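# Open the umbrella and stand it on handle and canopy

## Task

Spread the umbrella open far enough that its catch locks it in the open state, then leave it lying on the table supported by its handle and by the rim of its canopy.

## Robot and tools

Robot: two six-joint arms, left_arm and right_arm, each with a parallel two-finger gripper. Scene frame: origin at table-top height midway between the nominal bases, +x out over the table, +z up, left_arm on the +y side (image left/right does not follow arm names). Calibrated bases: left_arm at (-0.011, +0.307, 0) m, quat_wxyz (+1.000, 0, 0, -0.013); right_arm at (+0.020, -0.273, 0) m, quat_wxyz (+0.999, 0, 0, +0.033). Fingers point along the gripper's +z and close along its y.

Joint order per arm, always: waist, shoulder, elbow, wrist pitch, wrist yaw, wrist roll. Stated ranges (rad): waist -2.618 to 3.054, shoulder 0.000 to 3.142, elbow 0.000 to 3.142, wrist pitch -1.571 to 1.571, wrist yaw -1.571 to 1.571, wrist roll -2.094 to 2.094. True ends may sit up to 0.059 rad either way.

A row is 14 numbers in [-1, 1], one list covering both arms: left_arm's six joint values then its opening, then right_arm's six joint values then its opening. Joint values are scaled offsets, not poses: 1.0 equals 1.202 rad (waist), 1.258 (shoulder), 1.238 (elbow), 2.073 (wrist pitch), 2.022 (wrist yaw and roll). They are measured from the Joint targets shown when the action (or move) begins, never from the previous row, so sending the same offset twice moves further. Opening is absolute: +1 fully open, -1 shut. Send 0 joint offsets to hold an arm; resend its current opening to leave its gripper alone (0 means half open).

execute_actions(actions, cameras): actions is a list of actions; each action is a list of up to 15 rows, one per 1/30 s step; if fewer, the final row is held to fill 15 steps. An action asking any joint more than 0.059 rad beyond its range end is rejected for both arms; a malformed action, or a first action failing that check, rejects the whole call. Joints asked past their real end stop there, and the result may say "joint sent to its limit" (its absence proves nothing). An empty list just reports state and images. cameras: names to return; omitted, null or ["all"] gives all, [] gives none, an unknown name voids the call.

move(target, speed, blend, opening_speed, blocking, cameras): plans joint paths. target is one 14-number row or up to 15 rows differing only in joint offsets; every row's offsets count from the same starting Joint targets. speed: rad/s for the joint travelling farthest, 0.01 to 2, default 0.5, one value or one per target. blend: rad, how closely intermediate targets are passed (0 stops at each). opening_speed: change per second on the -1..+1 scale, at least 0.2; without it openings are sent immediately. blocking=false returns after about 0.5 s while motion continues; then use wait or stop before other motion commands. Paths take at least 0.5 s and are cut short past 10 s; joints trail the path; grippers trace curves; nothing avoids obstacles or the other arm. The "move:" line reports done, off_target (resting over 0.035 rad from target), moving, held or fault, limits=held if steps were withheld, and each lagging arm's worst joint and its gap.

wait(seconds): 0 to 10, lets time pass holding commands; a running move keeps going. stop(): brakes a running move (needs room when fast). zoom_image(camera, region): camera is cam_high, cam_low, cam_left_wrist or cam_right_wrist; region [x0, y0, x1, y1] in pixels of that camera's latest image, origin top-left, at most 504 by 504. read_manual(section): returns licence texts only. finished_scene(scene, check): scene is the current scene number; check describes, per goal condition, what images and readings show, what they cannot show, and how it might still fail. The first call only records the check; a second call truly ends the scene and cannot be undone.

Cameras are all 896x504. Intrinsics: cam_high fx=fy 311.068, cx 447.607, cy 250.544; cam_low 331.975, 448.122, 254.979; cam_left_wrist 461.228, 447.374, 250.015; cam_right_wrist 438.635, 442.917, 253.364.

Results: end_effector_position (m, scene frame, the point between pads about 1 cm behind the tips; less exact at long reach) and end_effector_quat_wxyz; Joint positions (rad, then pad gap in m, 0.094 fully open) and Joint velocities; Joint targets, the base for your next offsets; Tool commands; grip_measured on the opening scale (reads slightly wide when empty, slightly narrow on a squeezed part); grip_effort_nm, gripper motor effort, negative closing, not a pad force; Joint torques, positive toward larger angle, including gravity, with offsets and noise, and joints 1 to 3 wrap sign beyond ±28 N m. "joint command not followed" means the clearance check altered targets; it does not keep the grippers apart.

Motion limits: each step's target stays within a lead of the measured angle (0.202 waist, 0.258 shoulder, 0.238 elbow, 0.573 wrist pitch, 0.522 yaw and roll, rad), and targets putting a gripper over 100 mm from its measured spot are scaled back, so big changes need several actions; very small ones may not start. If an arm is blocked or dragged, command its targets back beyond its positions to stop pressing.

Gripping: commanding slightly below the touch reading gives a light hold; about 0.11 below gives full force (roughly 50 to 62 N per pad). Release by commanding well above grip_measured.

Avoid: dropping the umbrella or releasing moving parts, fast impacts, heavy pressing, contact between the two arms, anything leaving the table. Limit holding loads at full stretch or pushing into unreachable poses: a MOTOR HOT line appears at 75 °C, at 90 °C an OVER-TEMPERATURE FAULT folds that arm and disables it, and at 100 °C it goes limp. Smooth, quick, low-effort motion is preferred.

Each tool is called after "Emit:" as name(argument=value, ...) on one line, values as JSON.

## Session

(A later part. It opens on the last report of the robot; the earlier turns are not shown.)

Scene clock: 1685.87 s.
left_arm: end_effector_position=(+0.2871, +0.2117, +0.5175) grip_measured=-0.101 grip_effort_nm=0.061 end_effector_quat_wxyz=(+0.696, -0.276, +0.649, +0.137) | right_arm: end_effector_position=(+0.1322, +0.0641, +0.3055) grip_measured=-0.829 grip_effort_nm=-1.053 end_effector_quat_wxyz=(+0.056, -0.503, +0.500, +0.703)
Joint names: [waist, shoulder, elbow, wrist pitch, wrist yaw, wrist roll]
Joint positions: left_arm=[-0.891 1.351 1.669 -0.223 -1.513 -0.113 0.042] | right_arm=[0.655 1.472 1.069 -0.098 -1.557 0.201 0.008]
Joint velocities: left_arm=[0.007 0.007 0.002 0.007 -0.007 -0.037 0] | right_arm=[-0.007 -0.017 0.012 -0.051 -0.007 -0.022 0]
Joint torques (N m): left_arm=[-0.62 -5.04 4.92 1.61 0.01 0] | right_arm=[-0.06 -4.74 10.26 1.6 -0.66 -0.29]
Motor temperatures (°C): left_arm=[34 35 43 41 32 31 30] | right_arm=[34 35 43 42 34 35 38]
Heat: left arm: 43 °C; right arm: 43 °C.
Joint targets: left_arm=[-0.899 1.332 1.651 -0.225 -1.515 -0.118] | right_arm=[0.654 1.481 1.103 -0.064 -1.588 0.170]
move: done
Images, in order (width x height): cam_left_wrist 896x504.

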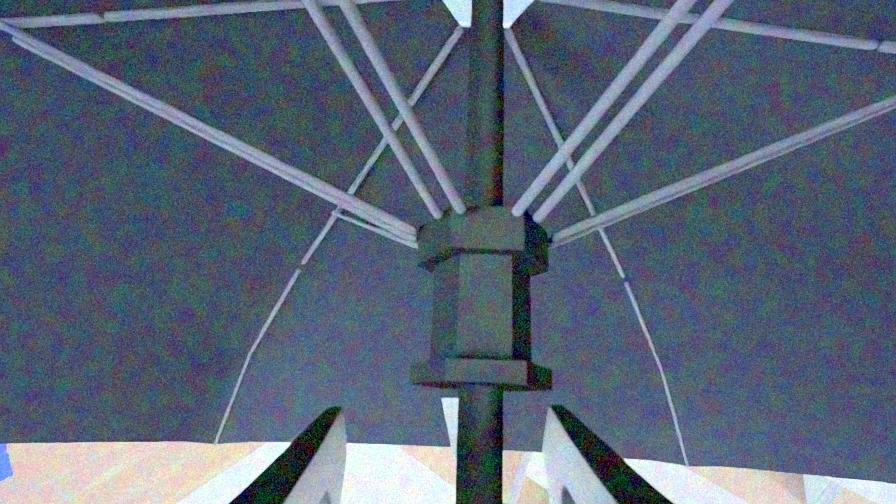

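Emit:
execute_actions(actions=[])

Scene clock: 1698.03 s.
left_arm: end_effector_position=(+0.2871, +0.2117, +0.5175) grip_measured=-0.101 grip_effort_nm=0.066 end_effector_quat_wxyz=(+0.696, -0.276, +0.649, +0.136) | right_arm: end_effector_position=(+0.1322, +0.0640, +0.3054) grip_measured=-0.829 grip_effort_nm=-1.067 end_effector_quat_wxyz=(+0.056, -0.503, +0.500, +0.703)
Joint names: [waist, shoulder, elbow, wrist pitch, wrist yaw, wrist roll]
Joint positions: left_arm=[-0.891 1.351 1.669 -0.222 -1.513 -0.114 0.042] | right_arm=[0.655 1.472 1.069 -0.099 -1.557 0.202 0.008]
Joint velocities: left_arm=[-0.002 -0.002 0.002 -0.051 0.022 0.022 0] | right_arm=[0.007 0.012 -0.002 -0.022 -0.007 0.007 -0.001]
Joint torques (N m): left_arm=[-0.62 -5.04 4.9 1.59 0 -0.01] | right_arm=[-0.06 -4.74 10.25 1.61 -0.66 -0.31]
Motor temperatures (°C): left_arm=[34 35 43 41 32 31 30] | right_arm=[34 35 43 42 34 35 38]
Heat: left arm: 43 °C; right arm: 43 °C.
Joint targets: left_arm=[-0.899 1.332 1.651 -0.225 -1.515 -0.118] | right_arm=[0.654 1.481 1.103 -0.064 -1.588 0.170]
Tool commands: left_gripper/opening=-0.1 right_gripper/opening=-1.0

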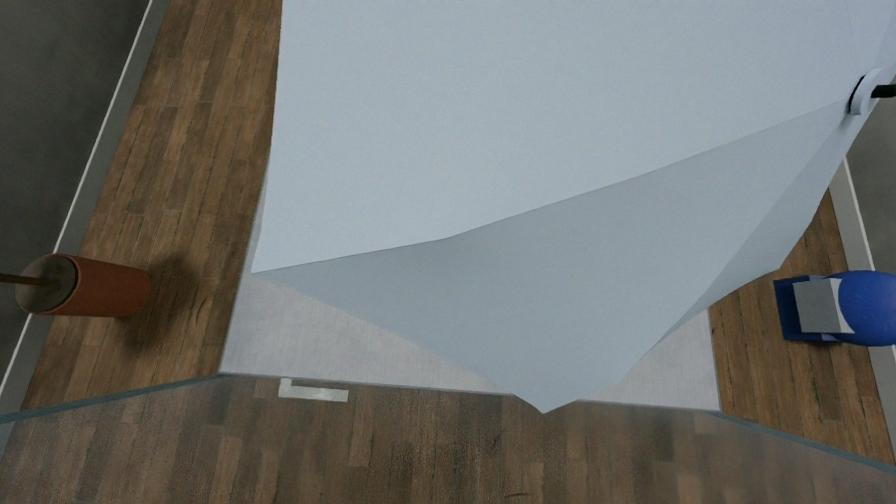

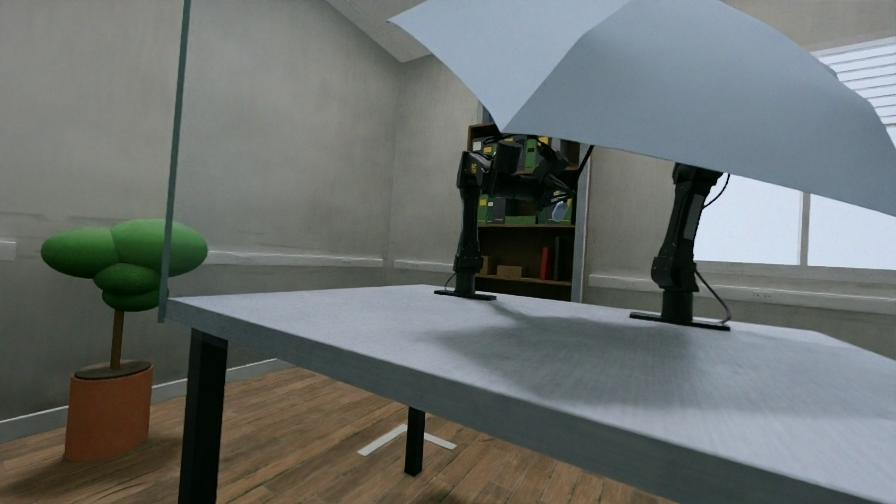

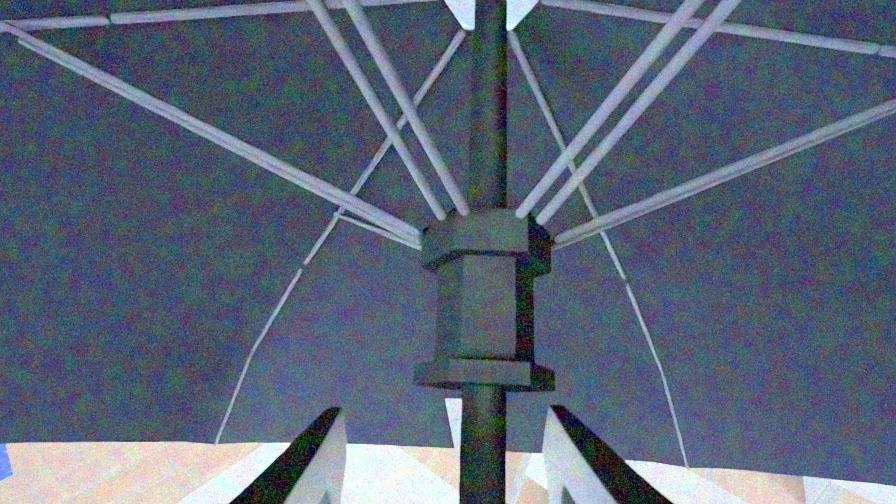

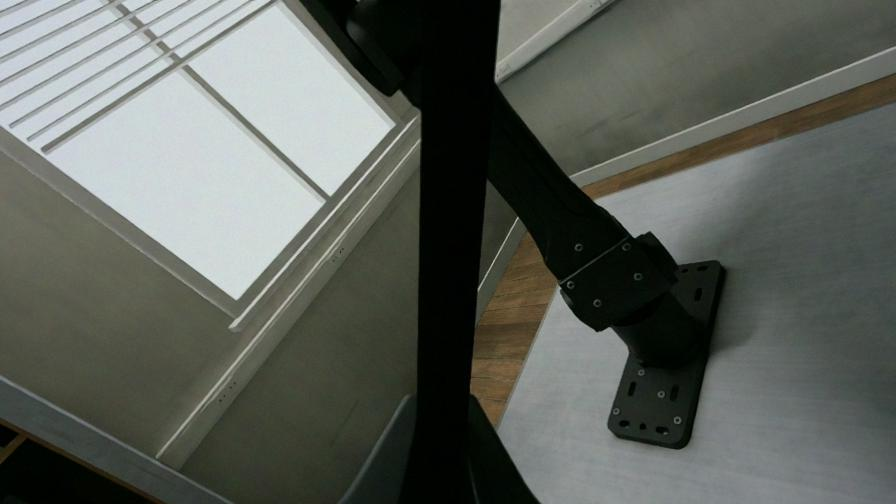

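Emit:
move(target=[-0.2121, -0.1208, -0.08, -0.0241, 0, 0, -0.1, 0, 0, 0, 0, 0, 0, -1], speed=0.2)

Scene clock: 1720.93 s.
left_arm: end_effector_position=(+0.2344, +0.1844, +0.5206) grip_measured=-0.101 grip_effort_nm=0.061 end_effector_quat_wxyz=(+0.709, -0.203, +0.675, +0.035) | right_arm: end_effector_position=(+0.1322, +0.0640, +0.3054) grip_measured=-0.829 grip_effort_nm=-1.067 end_effector_quat_wxyz=(+0.056, -0.503, +0.500, +0.703)
Joint names: [waist, shoulder, elbow, wrist pitch, wrist yaw, wrist roll]
Joint positions: left_arm=[-1.147 1.192 1.571 -0.25 -1.513 -0.114 0.042] | right_arm=[0.655 1.472 1.069 -0.099 -1.557 0.202 0.008]
Joint velocities: left_arm=[-0.007 -0.012 -0.002 -0.11 0.051 -0.007 -0.001] | right_arm=[-0.002 -0.002 -0.002 -0.066 0.037 -0.037 -0.001]
Joint torques (N m): left_arm=[-0.53 -3.04 4.59 1.37 0.03 0] | right_arm=[-0.05 -4.78 10.29 1.6 -0.65 -0.31]
Motor temperatures (°C): left_arm=[34 35 43 41 32 31 30] | right_arm=[34 35 43 42 34 35 38]
Heat: left arm: 43 °C; right arm: 43 °C.
Joint targets: left_arm=[-1.153 1.180 1.552 -0.275 -1.515 -0.118] | right_arm=[0.654 1.481 1.103 -0.064 -1.588 0.170]
move: done

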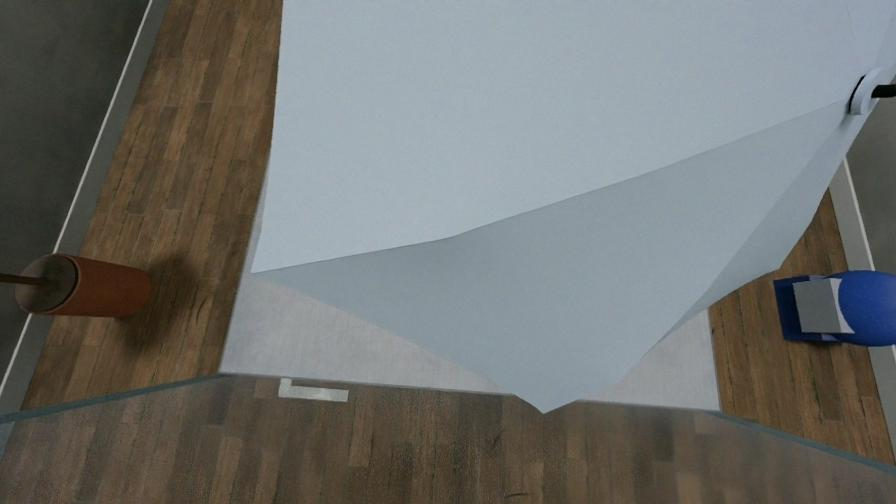

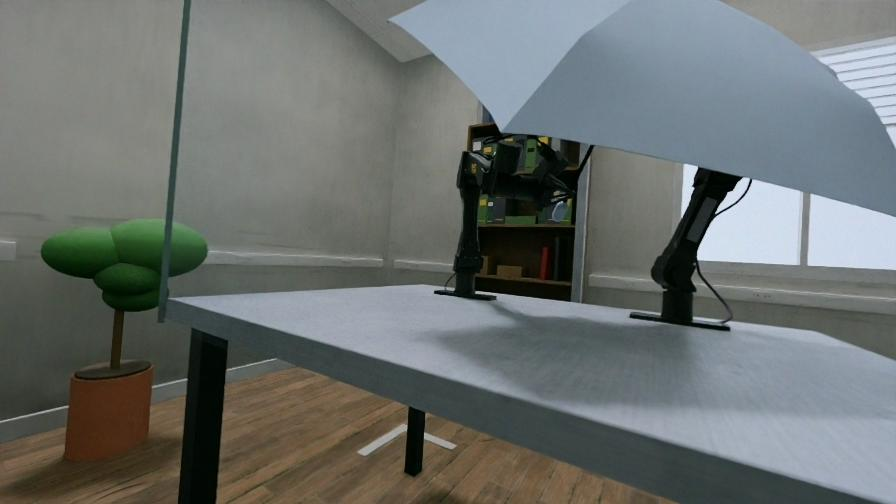

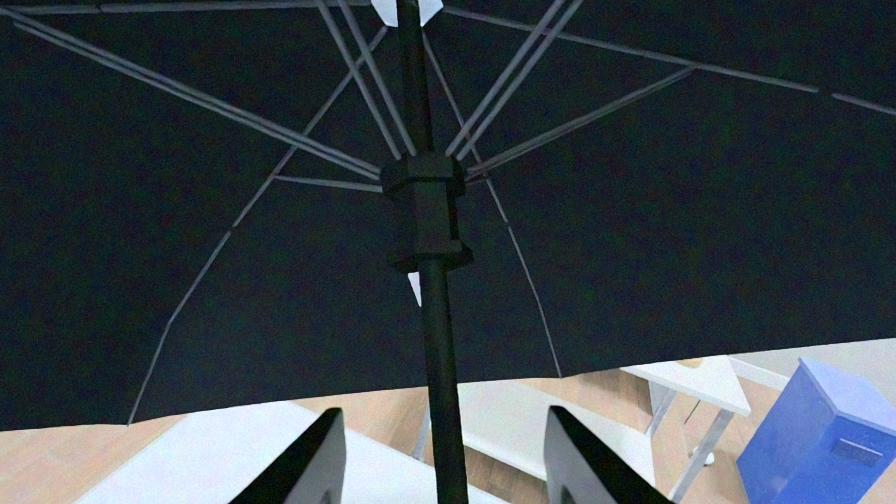

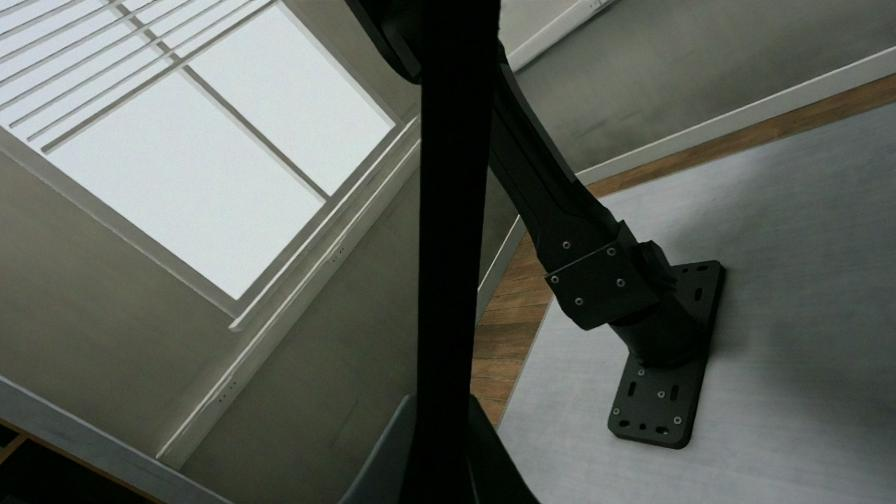

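Emit:
zoom_image(camera="cam_left_wrist", region=[340, 120, 520, 320])

Scaled by 2.520 from the camera's 896x504 image, which has a finer 1280x720 frame.

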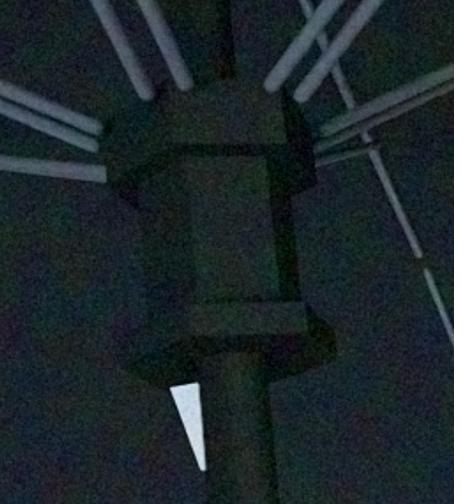

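Emit:
move(target=[[0, -0.2981, -0.0162, -0.2180, 0, 0, -0.1, 0, 0, 0, 0, 0, 0, -1], [0, -0.7719, -0.8554, -0.0043, 0, 0, -0.1, 0, 0, 0, 0, 0, 0, -1], [0.998, -0.8307, -0.9952, 0.0434, 0.3749, 0.0584, -0.1, 0, 0, 0, 0, 0, 0, -1]], speed=0.7, blend=0.1)

Scene clock: 1735.63 s.
left_arm: end_effector_position=(+0.1748, +0.4334, +0.2633) grip_measured=-0.101 grip_effort_nm=0.066 end_effector_quat_wxyz=(+0.656, -0.270, +0.653, +0.266) | right_arm: end_effector_position=(+0.1322, +0.0640, +0.3054) grip_measured=-0.829 grip_effort_nm=-1.067 end_effector_quat_wxyz=(+0.056, -0.503, +0.500, +0.703)
Joint names: [waist, shoulder, elbow, wrist pitch, wrist yaw, wrist roll]
Joint positions: left_arm=[0.04 0.151 0.339 -0.186 -0.763 -0.005 0.042] | right_arm=[0.655 1.472 1.069 -0.099 -1.557 0.202 0.008]
Joint velocities: left_arm=[-0.007 0.007 -0.017 -0.037 0.022 0.007 -0.001] | right_arm=[0.002 0.007 0.007 0.037 -0.051 0.007 0]
Joint torques (N m): left_arm=[0.57 1.01 5.68 2.21 0.03 0.11] | right_arm=[-0.03 -4.78 10.3 1.6 -0.66 -0.29]
Motor temperatures (°C): left_arm=[34 35 43 41 32 31 30] | right_arm=[34 35 43 42 34 35 38]
Heat: left arm: 43 °C; right arm: 43 °C.
Joint targets: left_arm=[0.046 0.135 0.320 -0.185 -0.757 0.000] | right_arm=[0.654 1.481 1.103 -0.064 -1.588 0.169]
move: done

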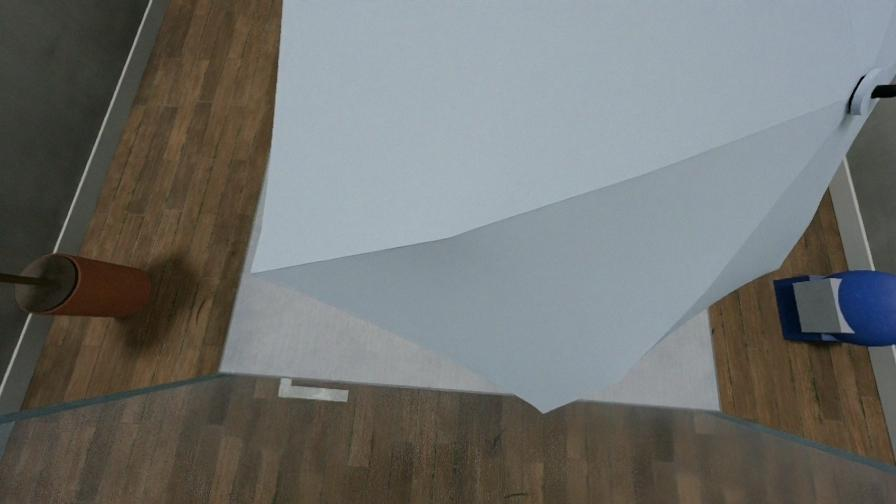

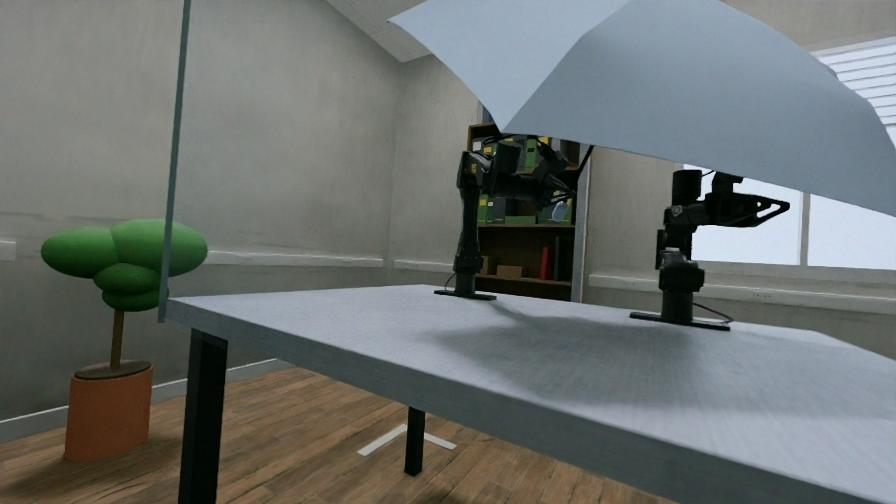

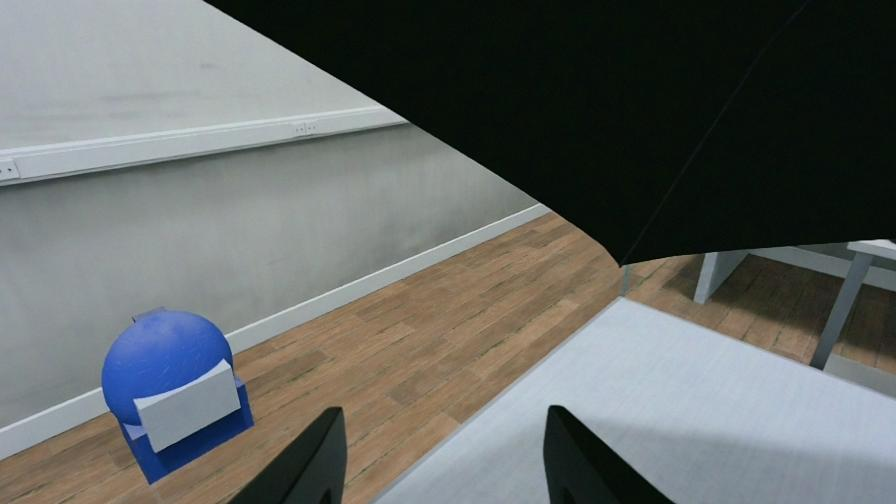

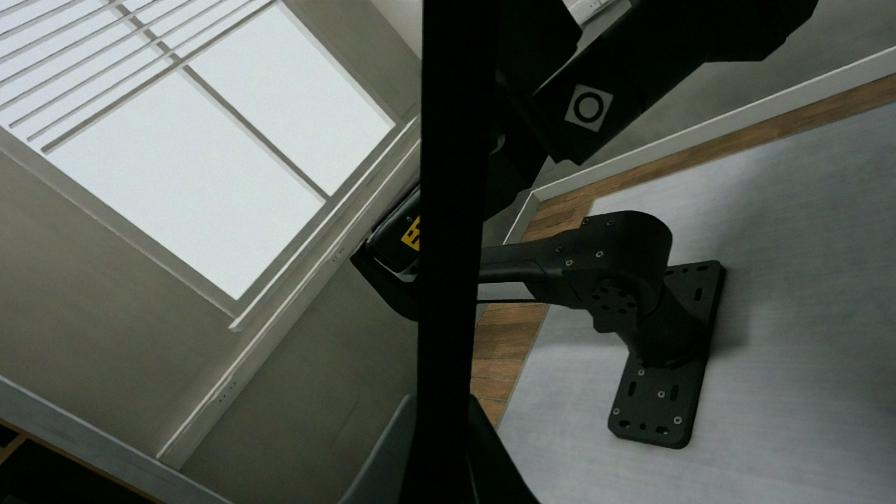

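Emit:
move(target=[0.998, -0.0596, -0.21, 0.0892, 0.3744, 0, -0.1, 0, 0, 0, 0, 0, 0, -1], speed=0.8)

Scene clock: 1849.00 s.
left_arm: end_effector_position=(+0.0743, +0.5416, +0.1998) grip_measured=-0.101 grip_effort_nm=0.056 end_effector_quat_wxyz=(+0.581, -0.406, +0.578, +0.404) | right_arm: end_effector_position=(+0.1322, +0.0640, +0.3054) grip_measured=-0.829 grip_effort_nm=-1.062 end_effector_quat_wxyz=(+0.056, -0.503, +0.500, +0.703)
Joint names: [waist, shoulder, elbow, wrist pitch, wrist yaw, wrist roll]
Joint positions: left_arm=[1.24 0.075 0.079 -0.002 -0.006 -0.005 0.042] | right_arm=[0.655 1.472 1.069 -0.099 -1.557 0.202 0.008]
Joint velocities: left_arm=[0.007 -0.007 -0.012 -0.007 -0.051 -0.037 0] | right_arm=[-0.012 -0.022 0.007 -0.037 -0.081 -0.007 0]
Joint torques (N m): left_arm=[0.57 0.69 6.27 2.44 0.04 0.1] | right_arm=[-0.08 -4.79 10.28 1.6 -0.65 -0.29]
Motor temperatures (°C): left_arm=[34 34 43 48 32 31 30] | right_arm=[34 35 43 42 34 35 38]
Heat: left arm: 48 °C; right arm: 43 °C.
Joint targets: left_arm=[1.246 0.060 0.060 0.000 0.000 0.000] | right_arm=[0.654 1.481 1.103 -0.064 -1.588 0.169]
move: done

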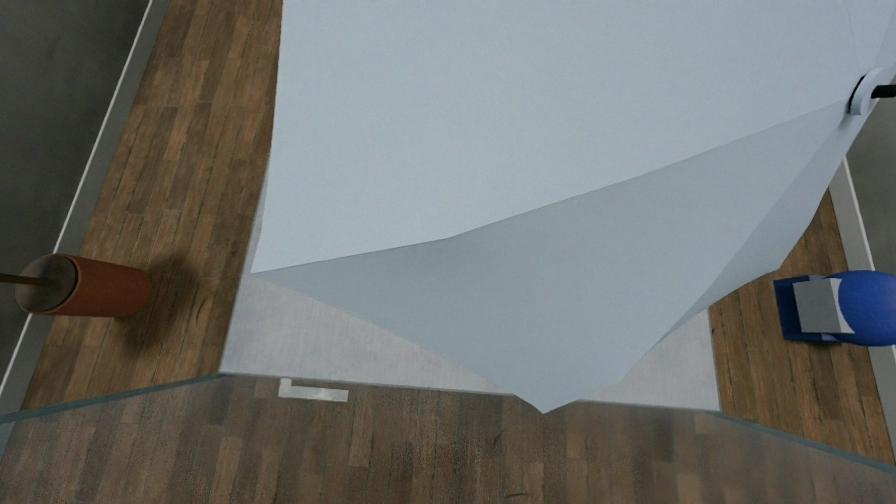

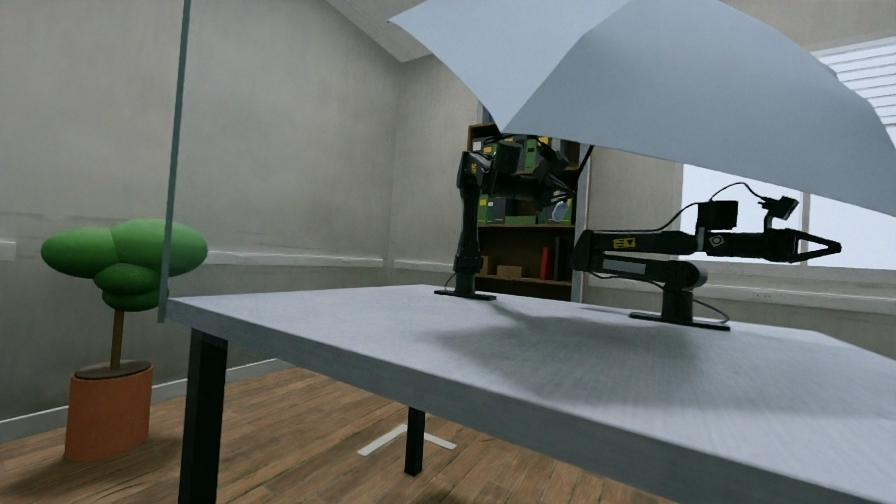

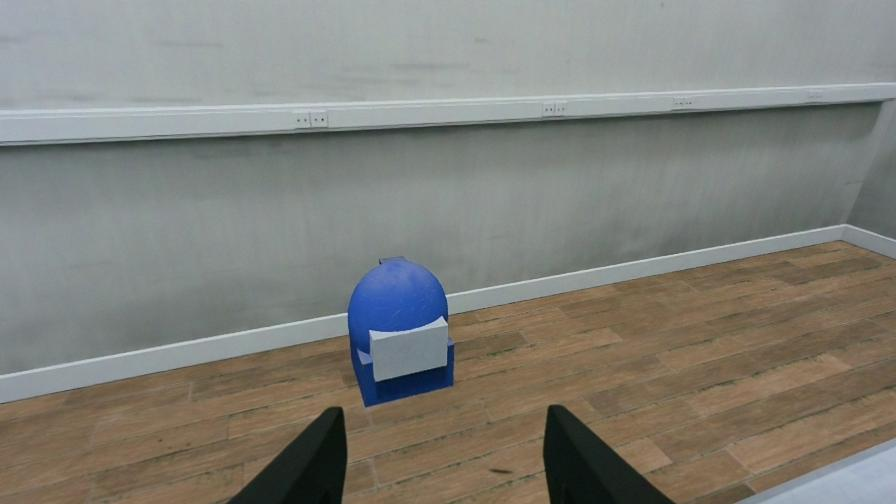

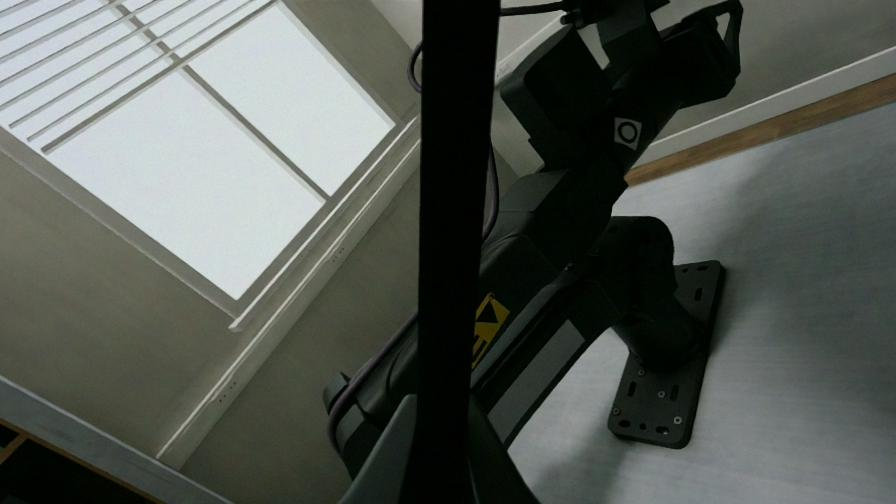

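Emit:
move(target=[0, 0, 0, 0, 0, 0, -0.1, 0.1631, -0.1558, -0.0347, -0.0849, 0.3403, 0.0104, -1], speed=0.35)

Scene clock: 1858.87 s.
left_arm: end_effector_position=(+0.0744, +0.5416, +0.2000) grip_measured=-0.101 grip_effort_nm=0.061 end_effector_quat_wxyz=(+0.581, -0.406, +0.578, +0.404) | right_arm: end_effector_position=(+0.1319, +0.0995, +0.2747) grip_measured=-0.829 grip_effort_nm=-1.062 end_effector_quat_wxyz=(+0.168, -0.465, +0.670, +0.554)
Joint names: [waist, shoulder, elbow, wrist pitch, wrist yaw, wrist roll]
Joint positions: left_arm=[1.24 0.075 0.079 -0.001 -0.006 -0.005 0.042] | right_arm=[0.845 1.326 1.069 -0.298 -0.893 0.219 0.008]
Joint velocities: left_arm=[-0.007 0.002 -0.007 0.125 -0.037 -0.007 0] | right_arm=[0.012 -0.007 0.002 -0.007 0.037 -0.007 -0.001]
Joint torques (N m): left_arm=[0.57 0.66 6.26 2.43 0.04 0.1] | right_arm=[0.49 -7.76 6.84 2.15 -0.32 -0.26]
Motor temperatures (°C): left_arm=[34 34 43 48 32 31 30] | right_arm=[34 35 43 42 34 35 38]
Heat: left arm: 48 °C; right arm: 43 °C.
Joint targets: left_arm=[1.246 0.060 0.060 0.000 0.000 0.000] | right_arm=[0.850 1.285 1.060 -0.240 -0.899 0.190]
move: off_target (right_arm); right_arm: the wrist pitch is farthest, 0.058 rad from its target

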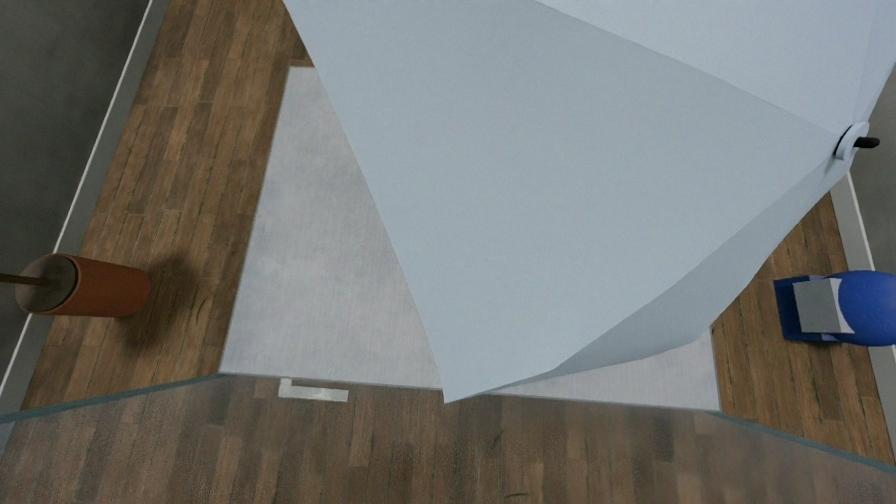

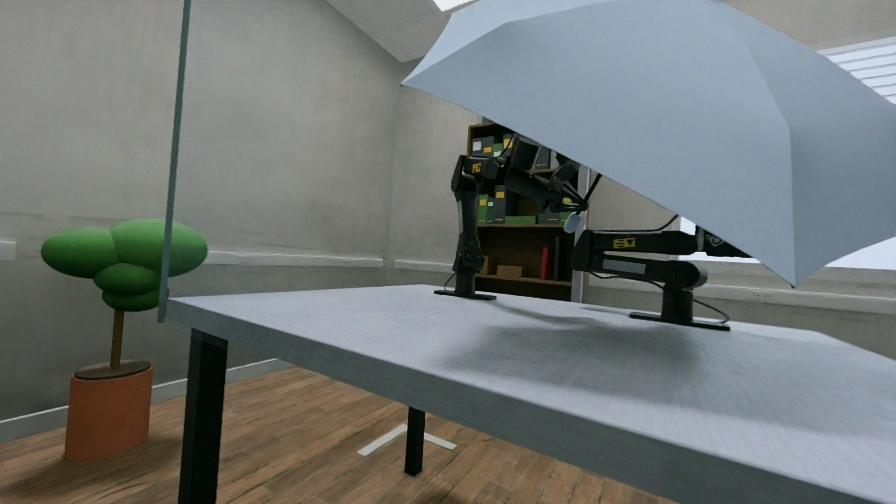

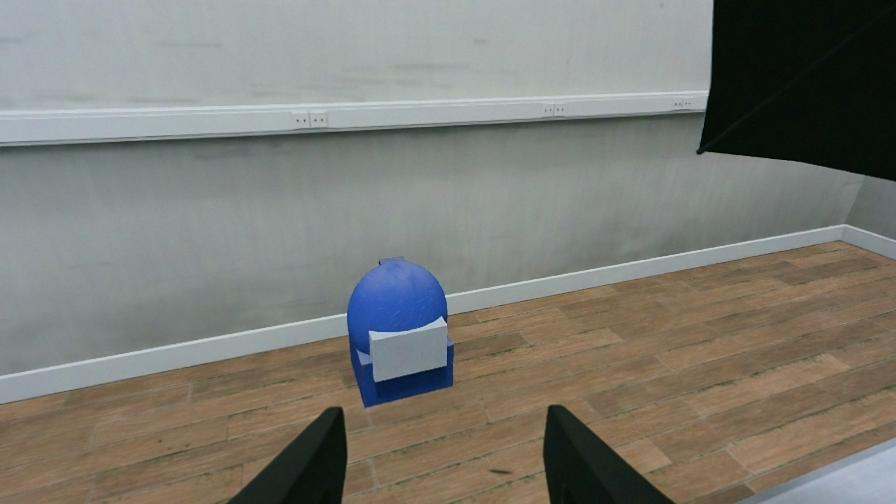

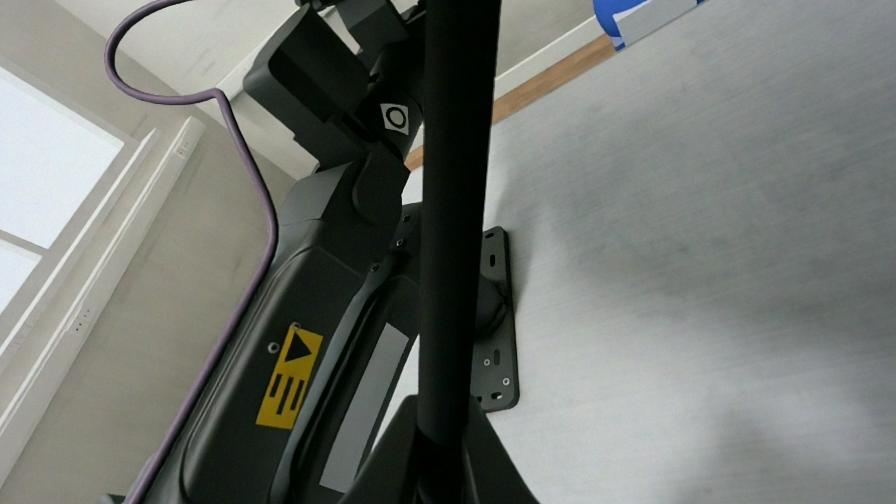

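Emit:
move(target=[[0, 0, 0, 0, 0, 0, -0.1, 0.1913, -0.1987, -0.0767, -0.0675, 0.321, 0.0692, -1], [0, 0, 0, 0, 0, 0, -0.1, 0.3569, -0.3339, -0.1252, -0.1254, 0.6548, 0.2473, -1]], speed=0.4, blend=0.1)

Scene clock: 1866.97 s.
left_arm: end_effector_position=(+0.0745, +0.5416, +0.2000) grip_measured=-0.101 grip_effort_nm=0.066 end_effector_quat_wxyz=(+0.581, -0.406, +0.578, +0.404) | right_arm: end_effector_position=(+0.1532, +0.0063, +0.2749) grip_measured=-0.829 grip_effort_nm=-1.062 end_effector_quat_wxyz=(+0.398, -0.173, +0.835, +0.338)
Joint names: [waist, shoulder, elbow, wrist pitch, wrist yaw, wrist roll]
Joint positions: left_arm=[1.24 0.075 0.079 -0.001 -0.005 -0.005 0.042] | right_arm=[1.273 0.889 0.917 -0.539 0.382 0.706 0.008]
Joint velocities: left_arm=[0.002 0.007 -0.007 -0.007 0.051 -0.037 0] | right_arm=[0.002 -0.012 0.007 0.007 0.051 -0.037 0]
Joint torques (N m): left_arm=[0.57 0.65 6.24 2.43 0.04 0.09] | right_arm=[0.68 -3.11 6.53 2.16 0.6 -0.14]
Motor temperatures (°C): left_arm=[34 34 43 48 32 31 30] | right_arm=[34 35 42 44 34 35 38]
Heat: left arm: 48 °C; right arm: 44 °C.
Joint targets: left_arm=[1.246 0.060 0.060 0.000 0.001 0.000] | right_arm=[1.279 0.865 0.905 -0.500 0.425 0.691]
move: off_target (right_arm); right_arm: the wrist yaw is farthest, 0.043 rad from its target

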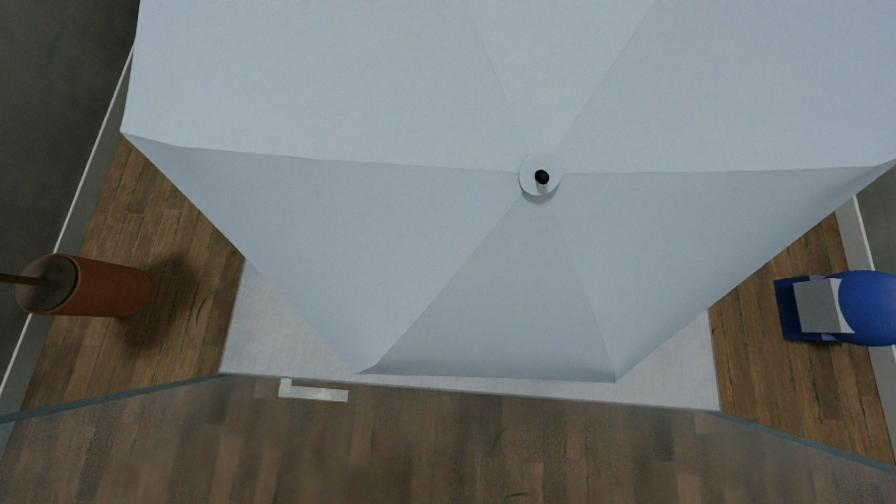

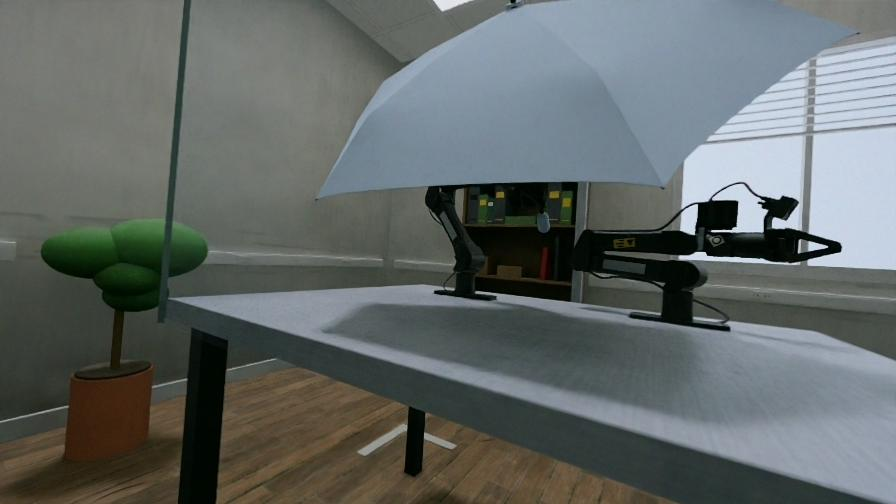

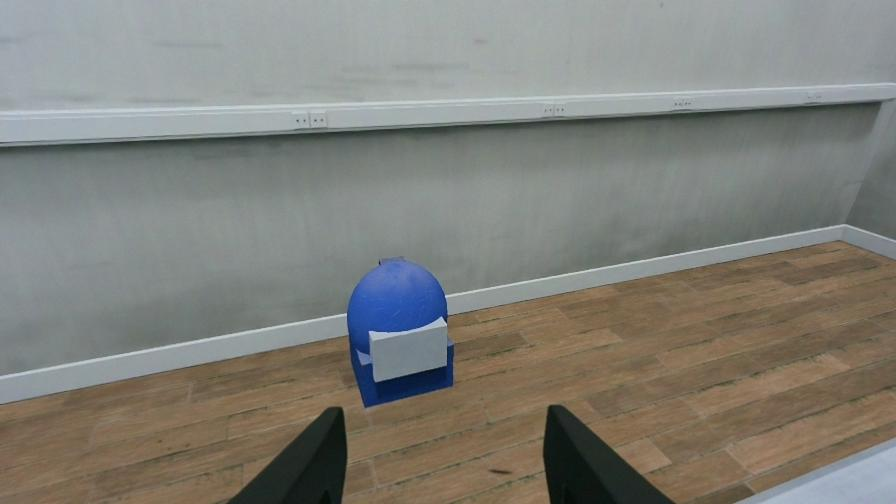

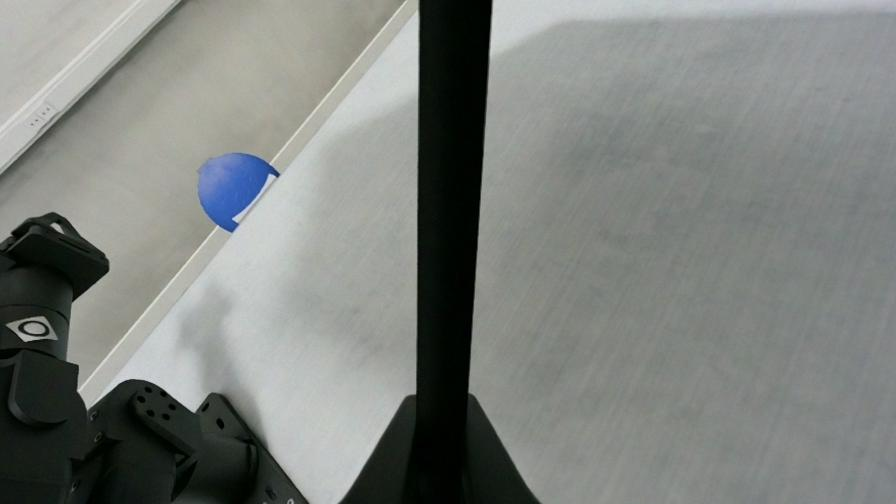

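Emit:
move(target=[[0, 0, 0, 0, 0, 0, -0.1, 0, -0.0326, -0.2561, 0.1302, 0, 0, -1], [0, 0, 0, 0, 0, 0, -0.1, 0, 0.0397, -0.4952, 0.3169, 0, 0, -1]], speed=0.3, blend=0.1)

Scene clock: 1906.47 s.
left_arm: end_effector_position=(+0.0745, +0.5416, +0.2001) grip_measured=-0.101 grip_effort_nm=0.056 end_effector_quat_wxyz=(+0.582, -0.406, +0.578, +0.404) | right_arm: end_effector_position=(+0.1525, +0.0013, +0.1165) grip_measured=-0.829 grip_effort_nm=-1.057 end_effector_quat_wxyz=(+0.396, -0.174, +0.839, +0.331)
Joint names: [waist, shoulder, elbow, wrist pitch, wrist yaw, wrist roll]
Joint positions: left_arm=[1.24 0.075 0.079 -0.001 -0.005 -0.005 0.042] | right_arm=[1.273 0.918 0.301 0.087 0.384 0.707 0.008]
Joint velocities: left_arm=[-0.012 0.007 0.002 -0.007 0.095 -0.037 -0.001] | right_arm=[-0.012 0.007 0.022 -0.037 0.007 0.022 0]
Joint torques (N m): left_arm=[0.55 0.69 6.26 2.43 0.04 0.1] | right_arm=[0.64 -1.59 6.68 2.43 0.57 -0.15]
Motor temperatures (°C): left_arm=[34 34 42 49 32 31 30] | right_arm=[34 34 40 48 34 34 38]
Heat: left arm: 49 °C; right arm: 48 °C.
Joint targets: left_arm=[1.246 0.060 0.060 0.000 0.000 0.000] | right_arm=[1.279 0.915 0.292 0.157 0.424 0.691]
move: off_target (right_arm); right_arm: the wrist pitch is farthest, 0.070 rad from its target

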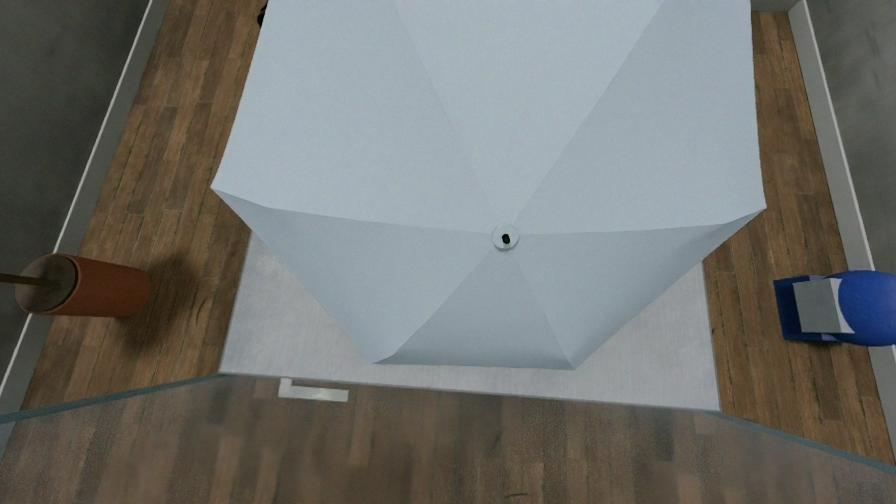

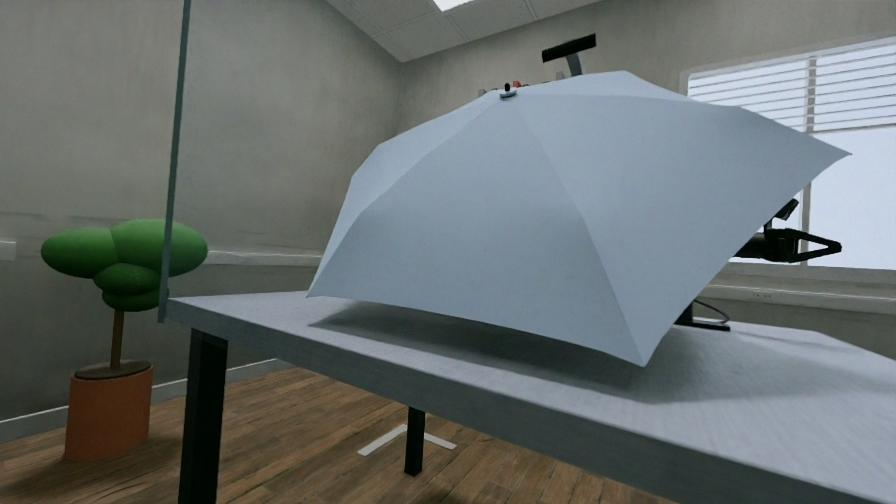

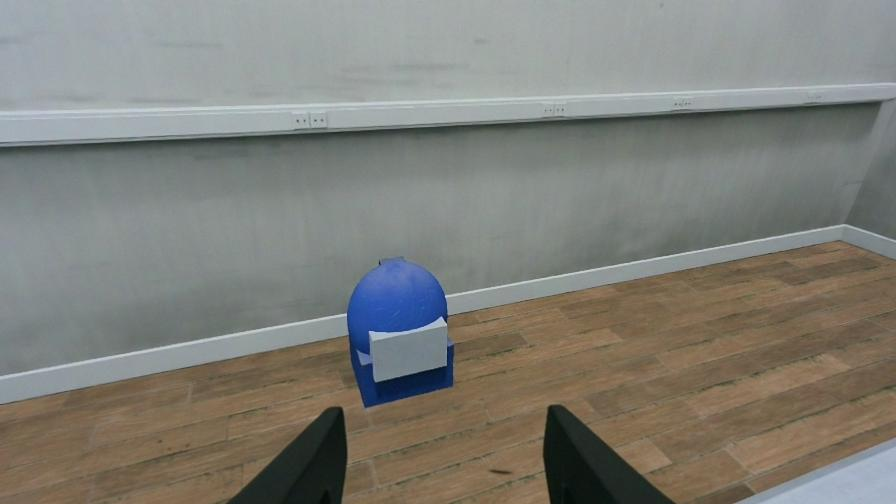

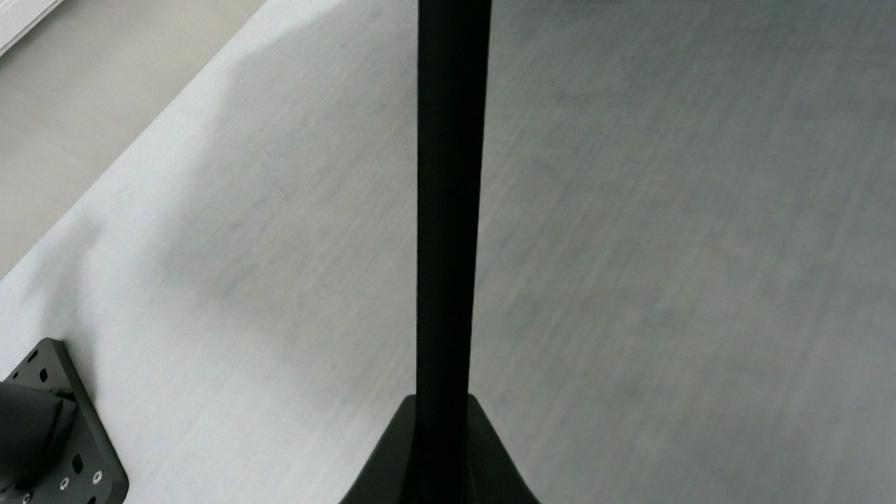

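Emit:
zoom_image(camera="cam_low", region=[290, 270, 690, 430])

Emit:
zoom_image(camera="cam_high", region=[340, 320, 620, 420])

Scaled by 1.260 from the camera's 896x504 image, which has a finer 1280x720 frame.

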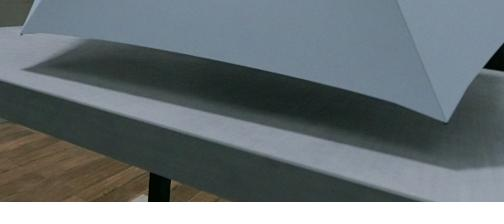

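Scaled by 1.800 from the camera's 896x504 image, which has a finer 1280x720 frame.

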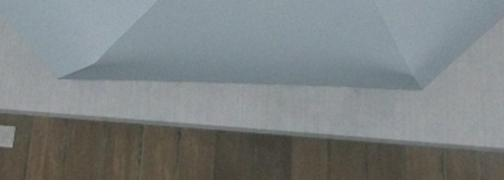

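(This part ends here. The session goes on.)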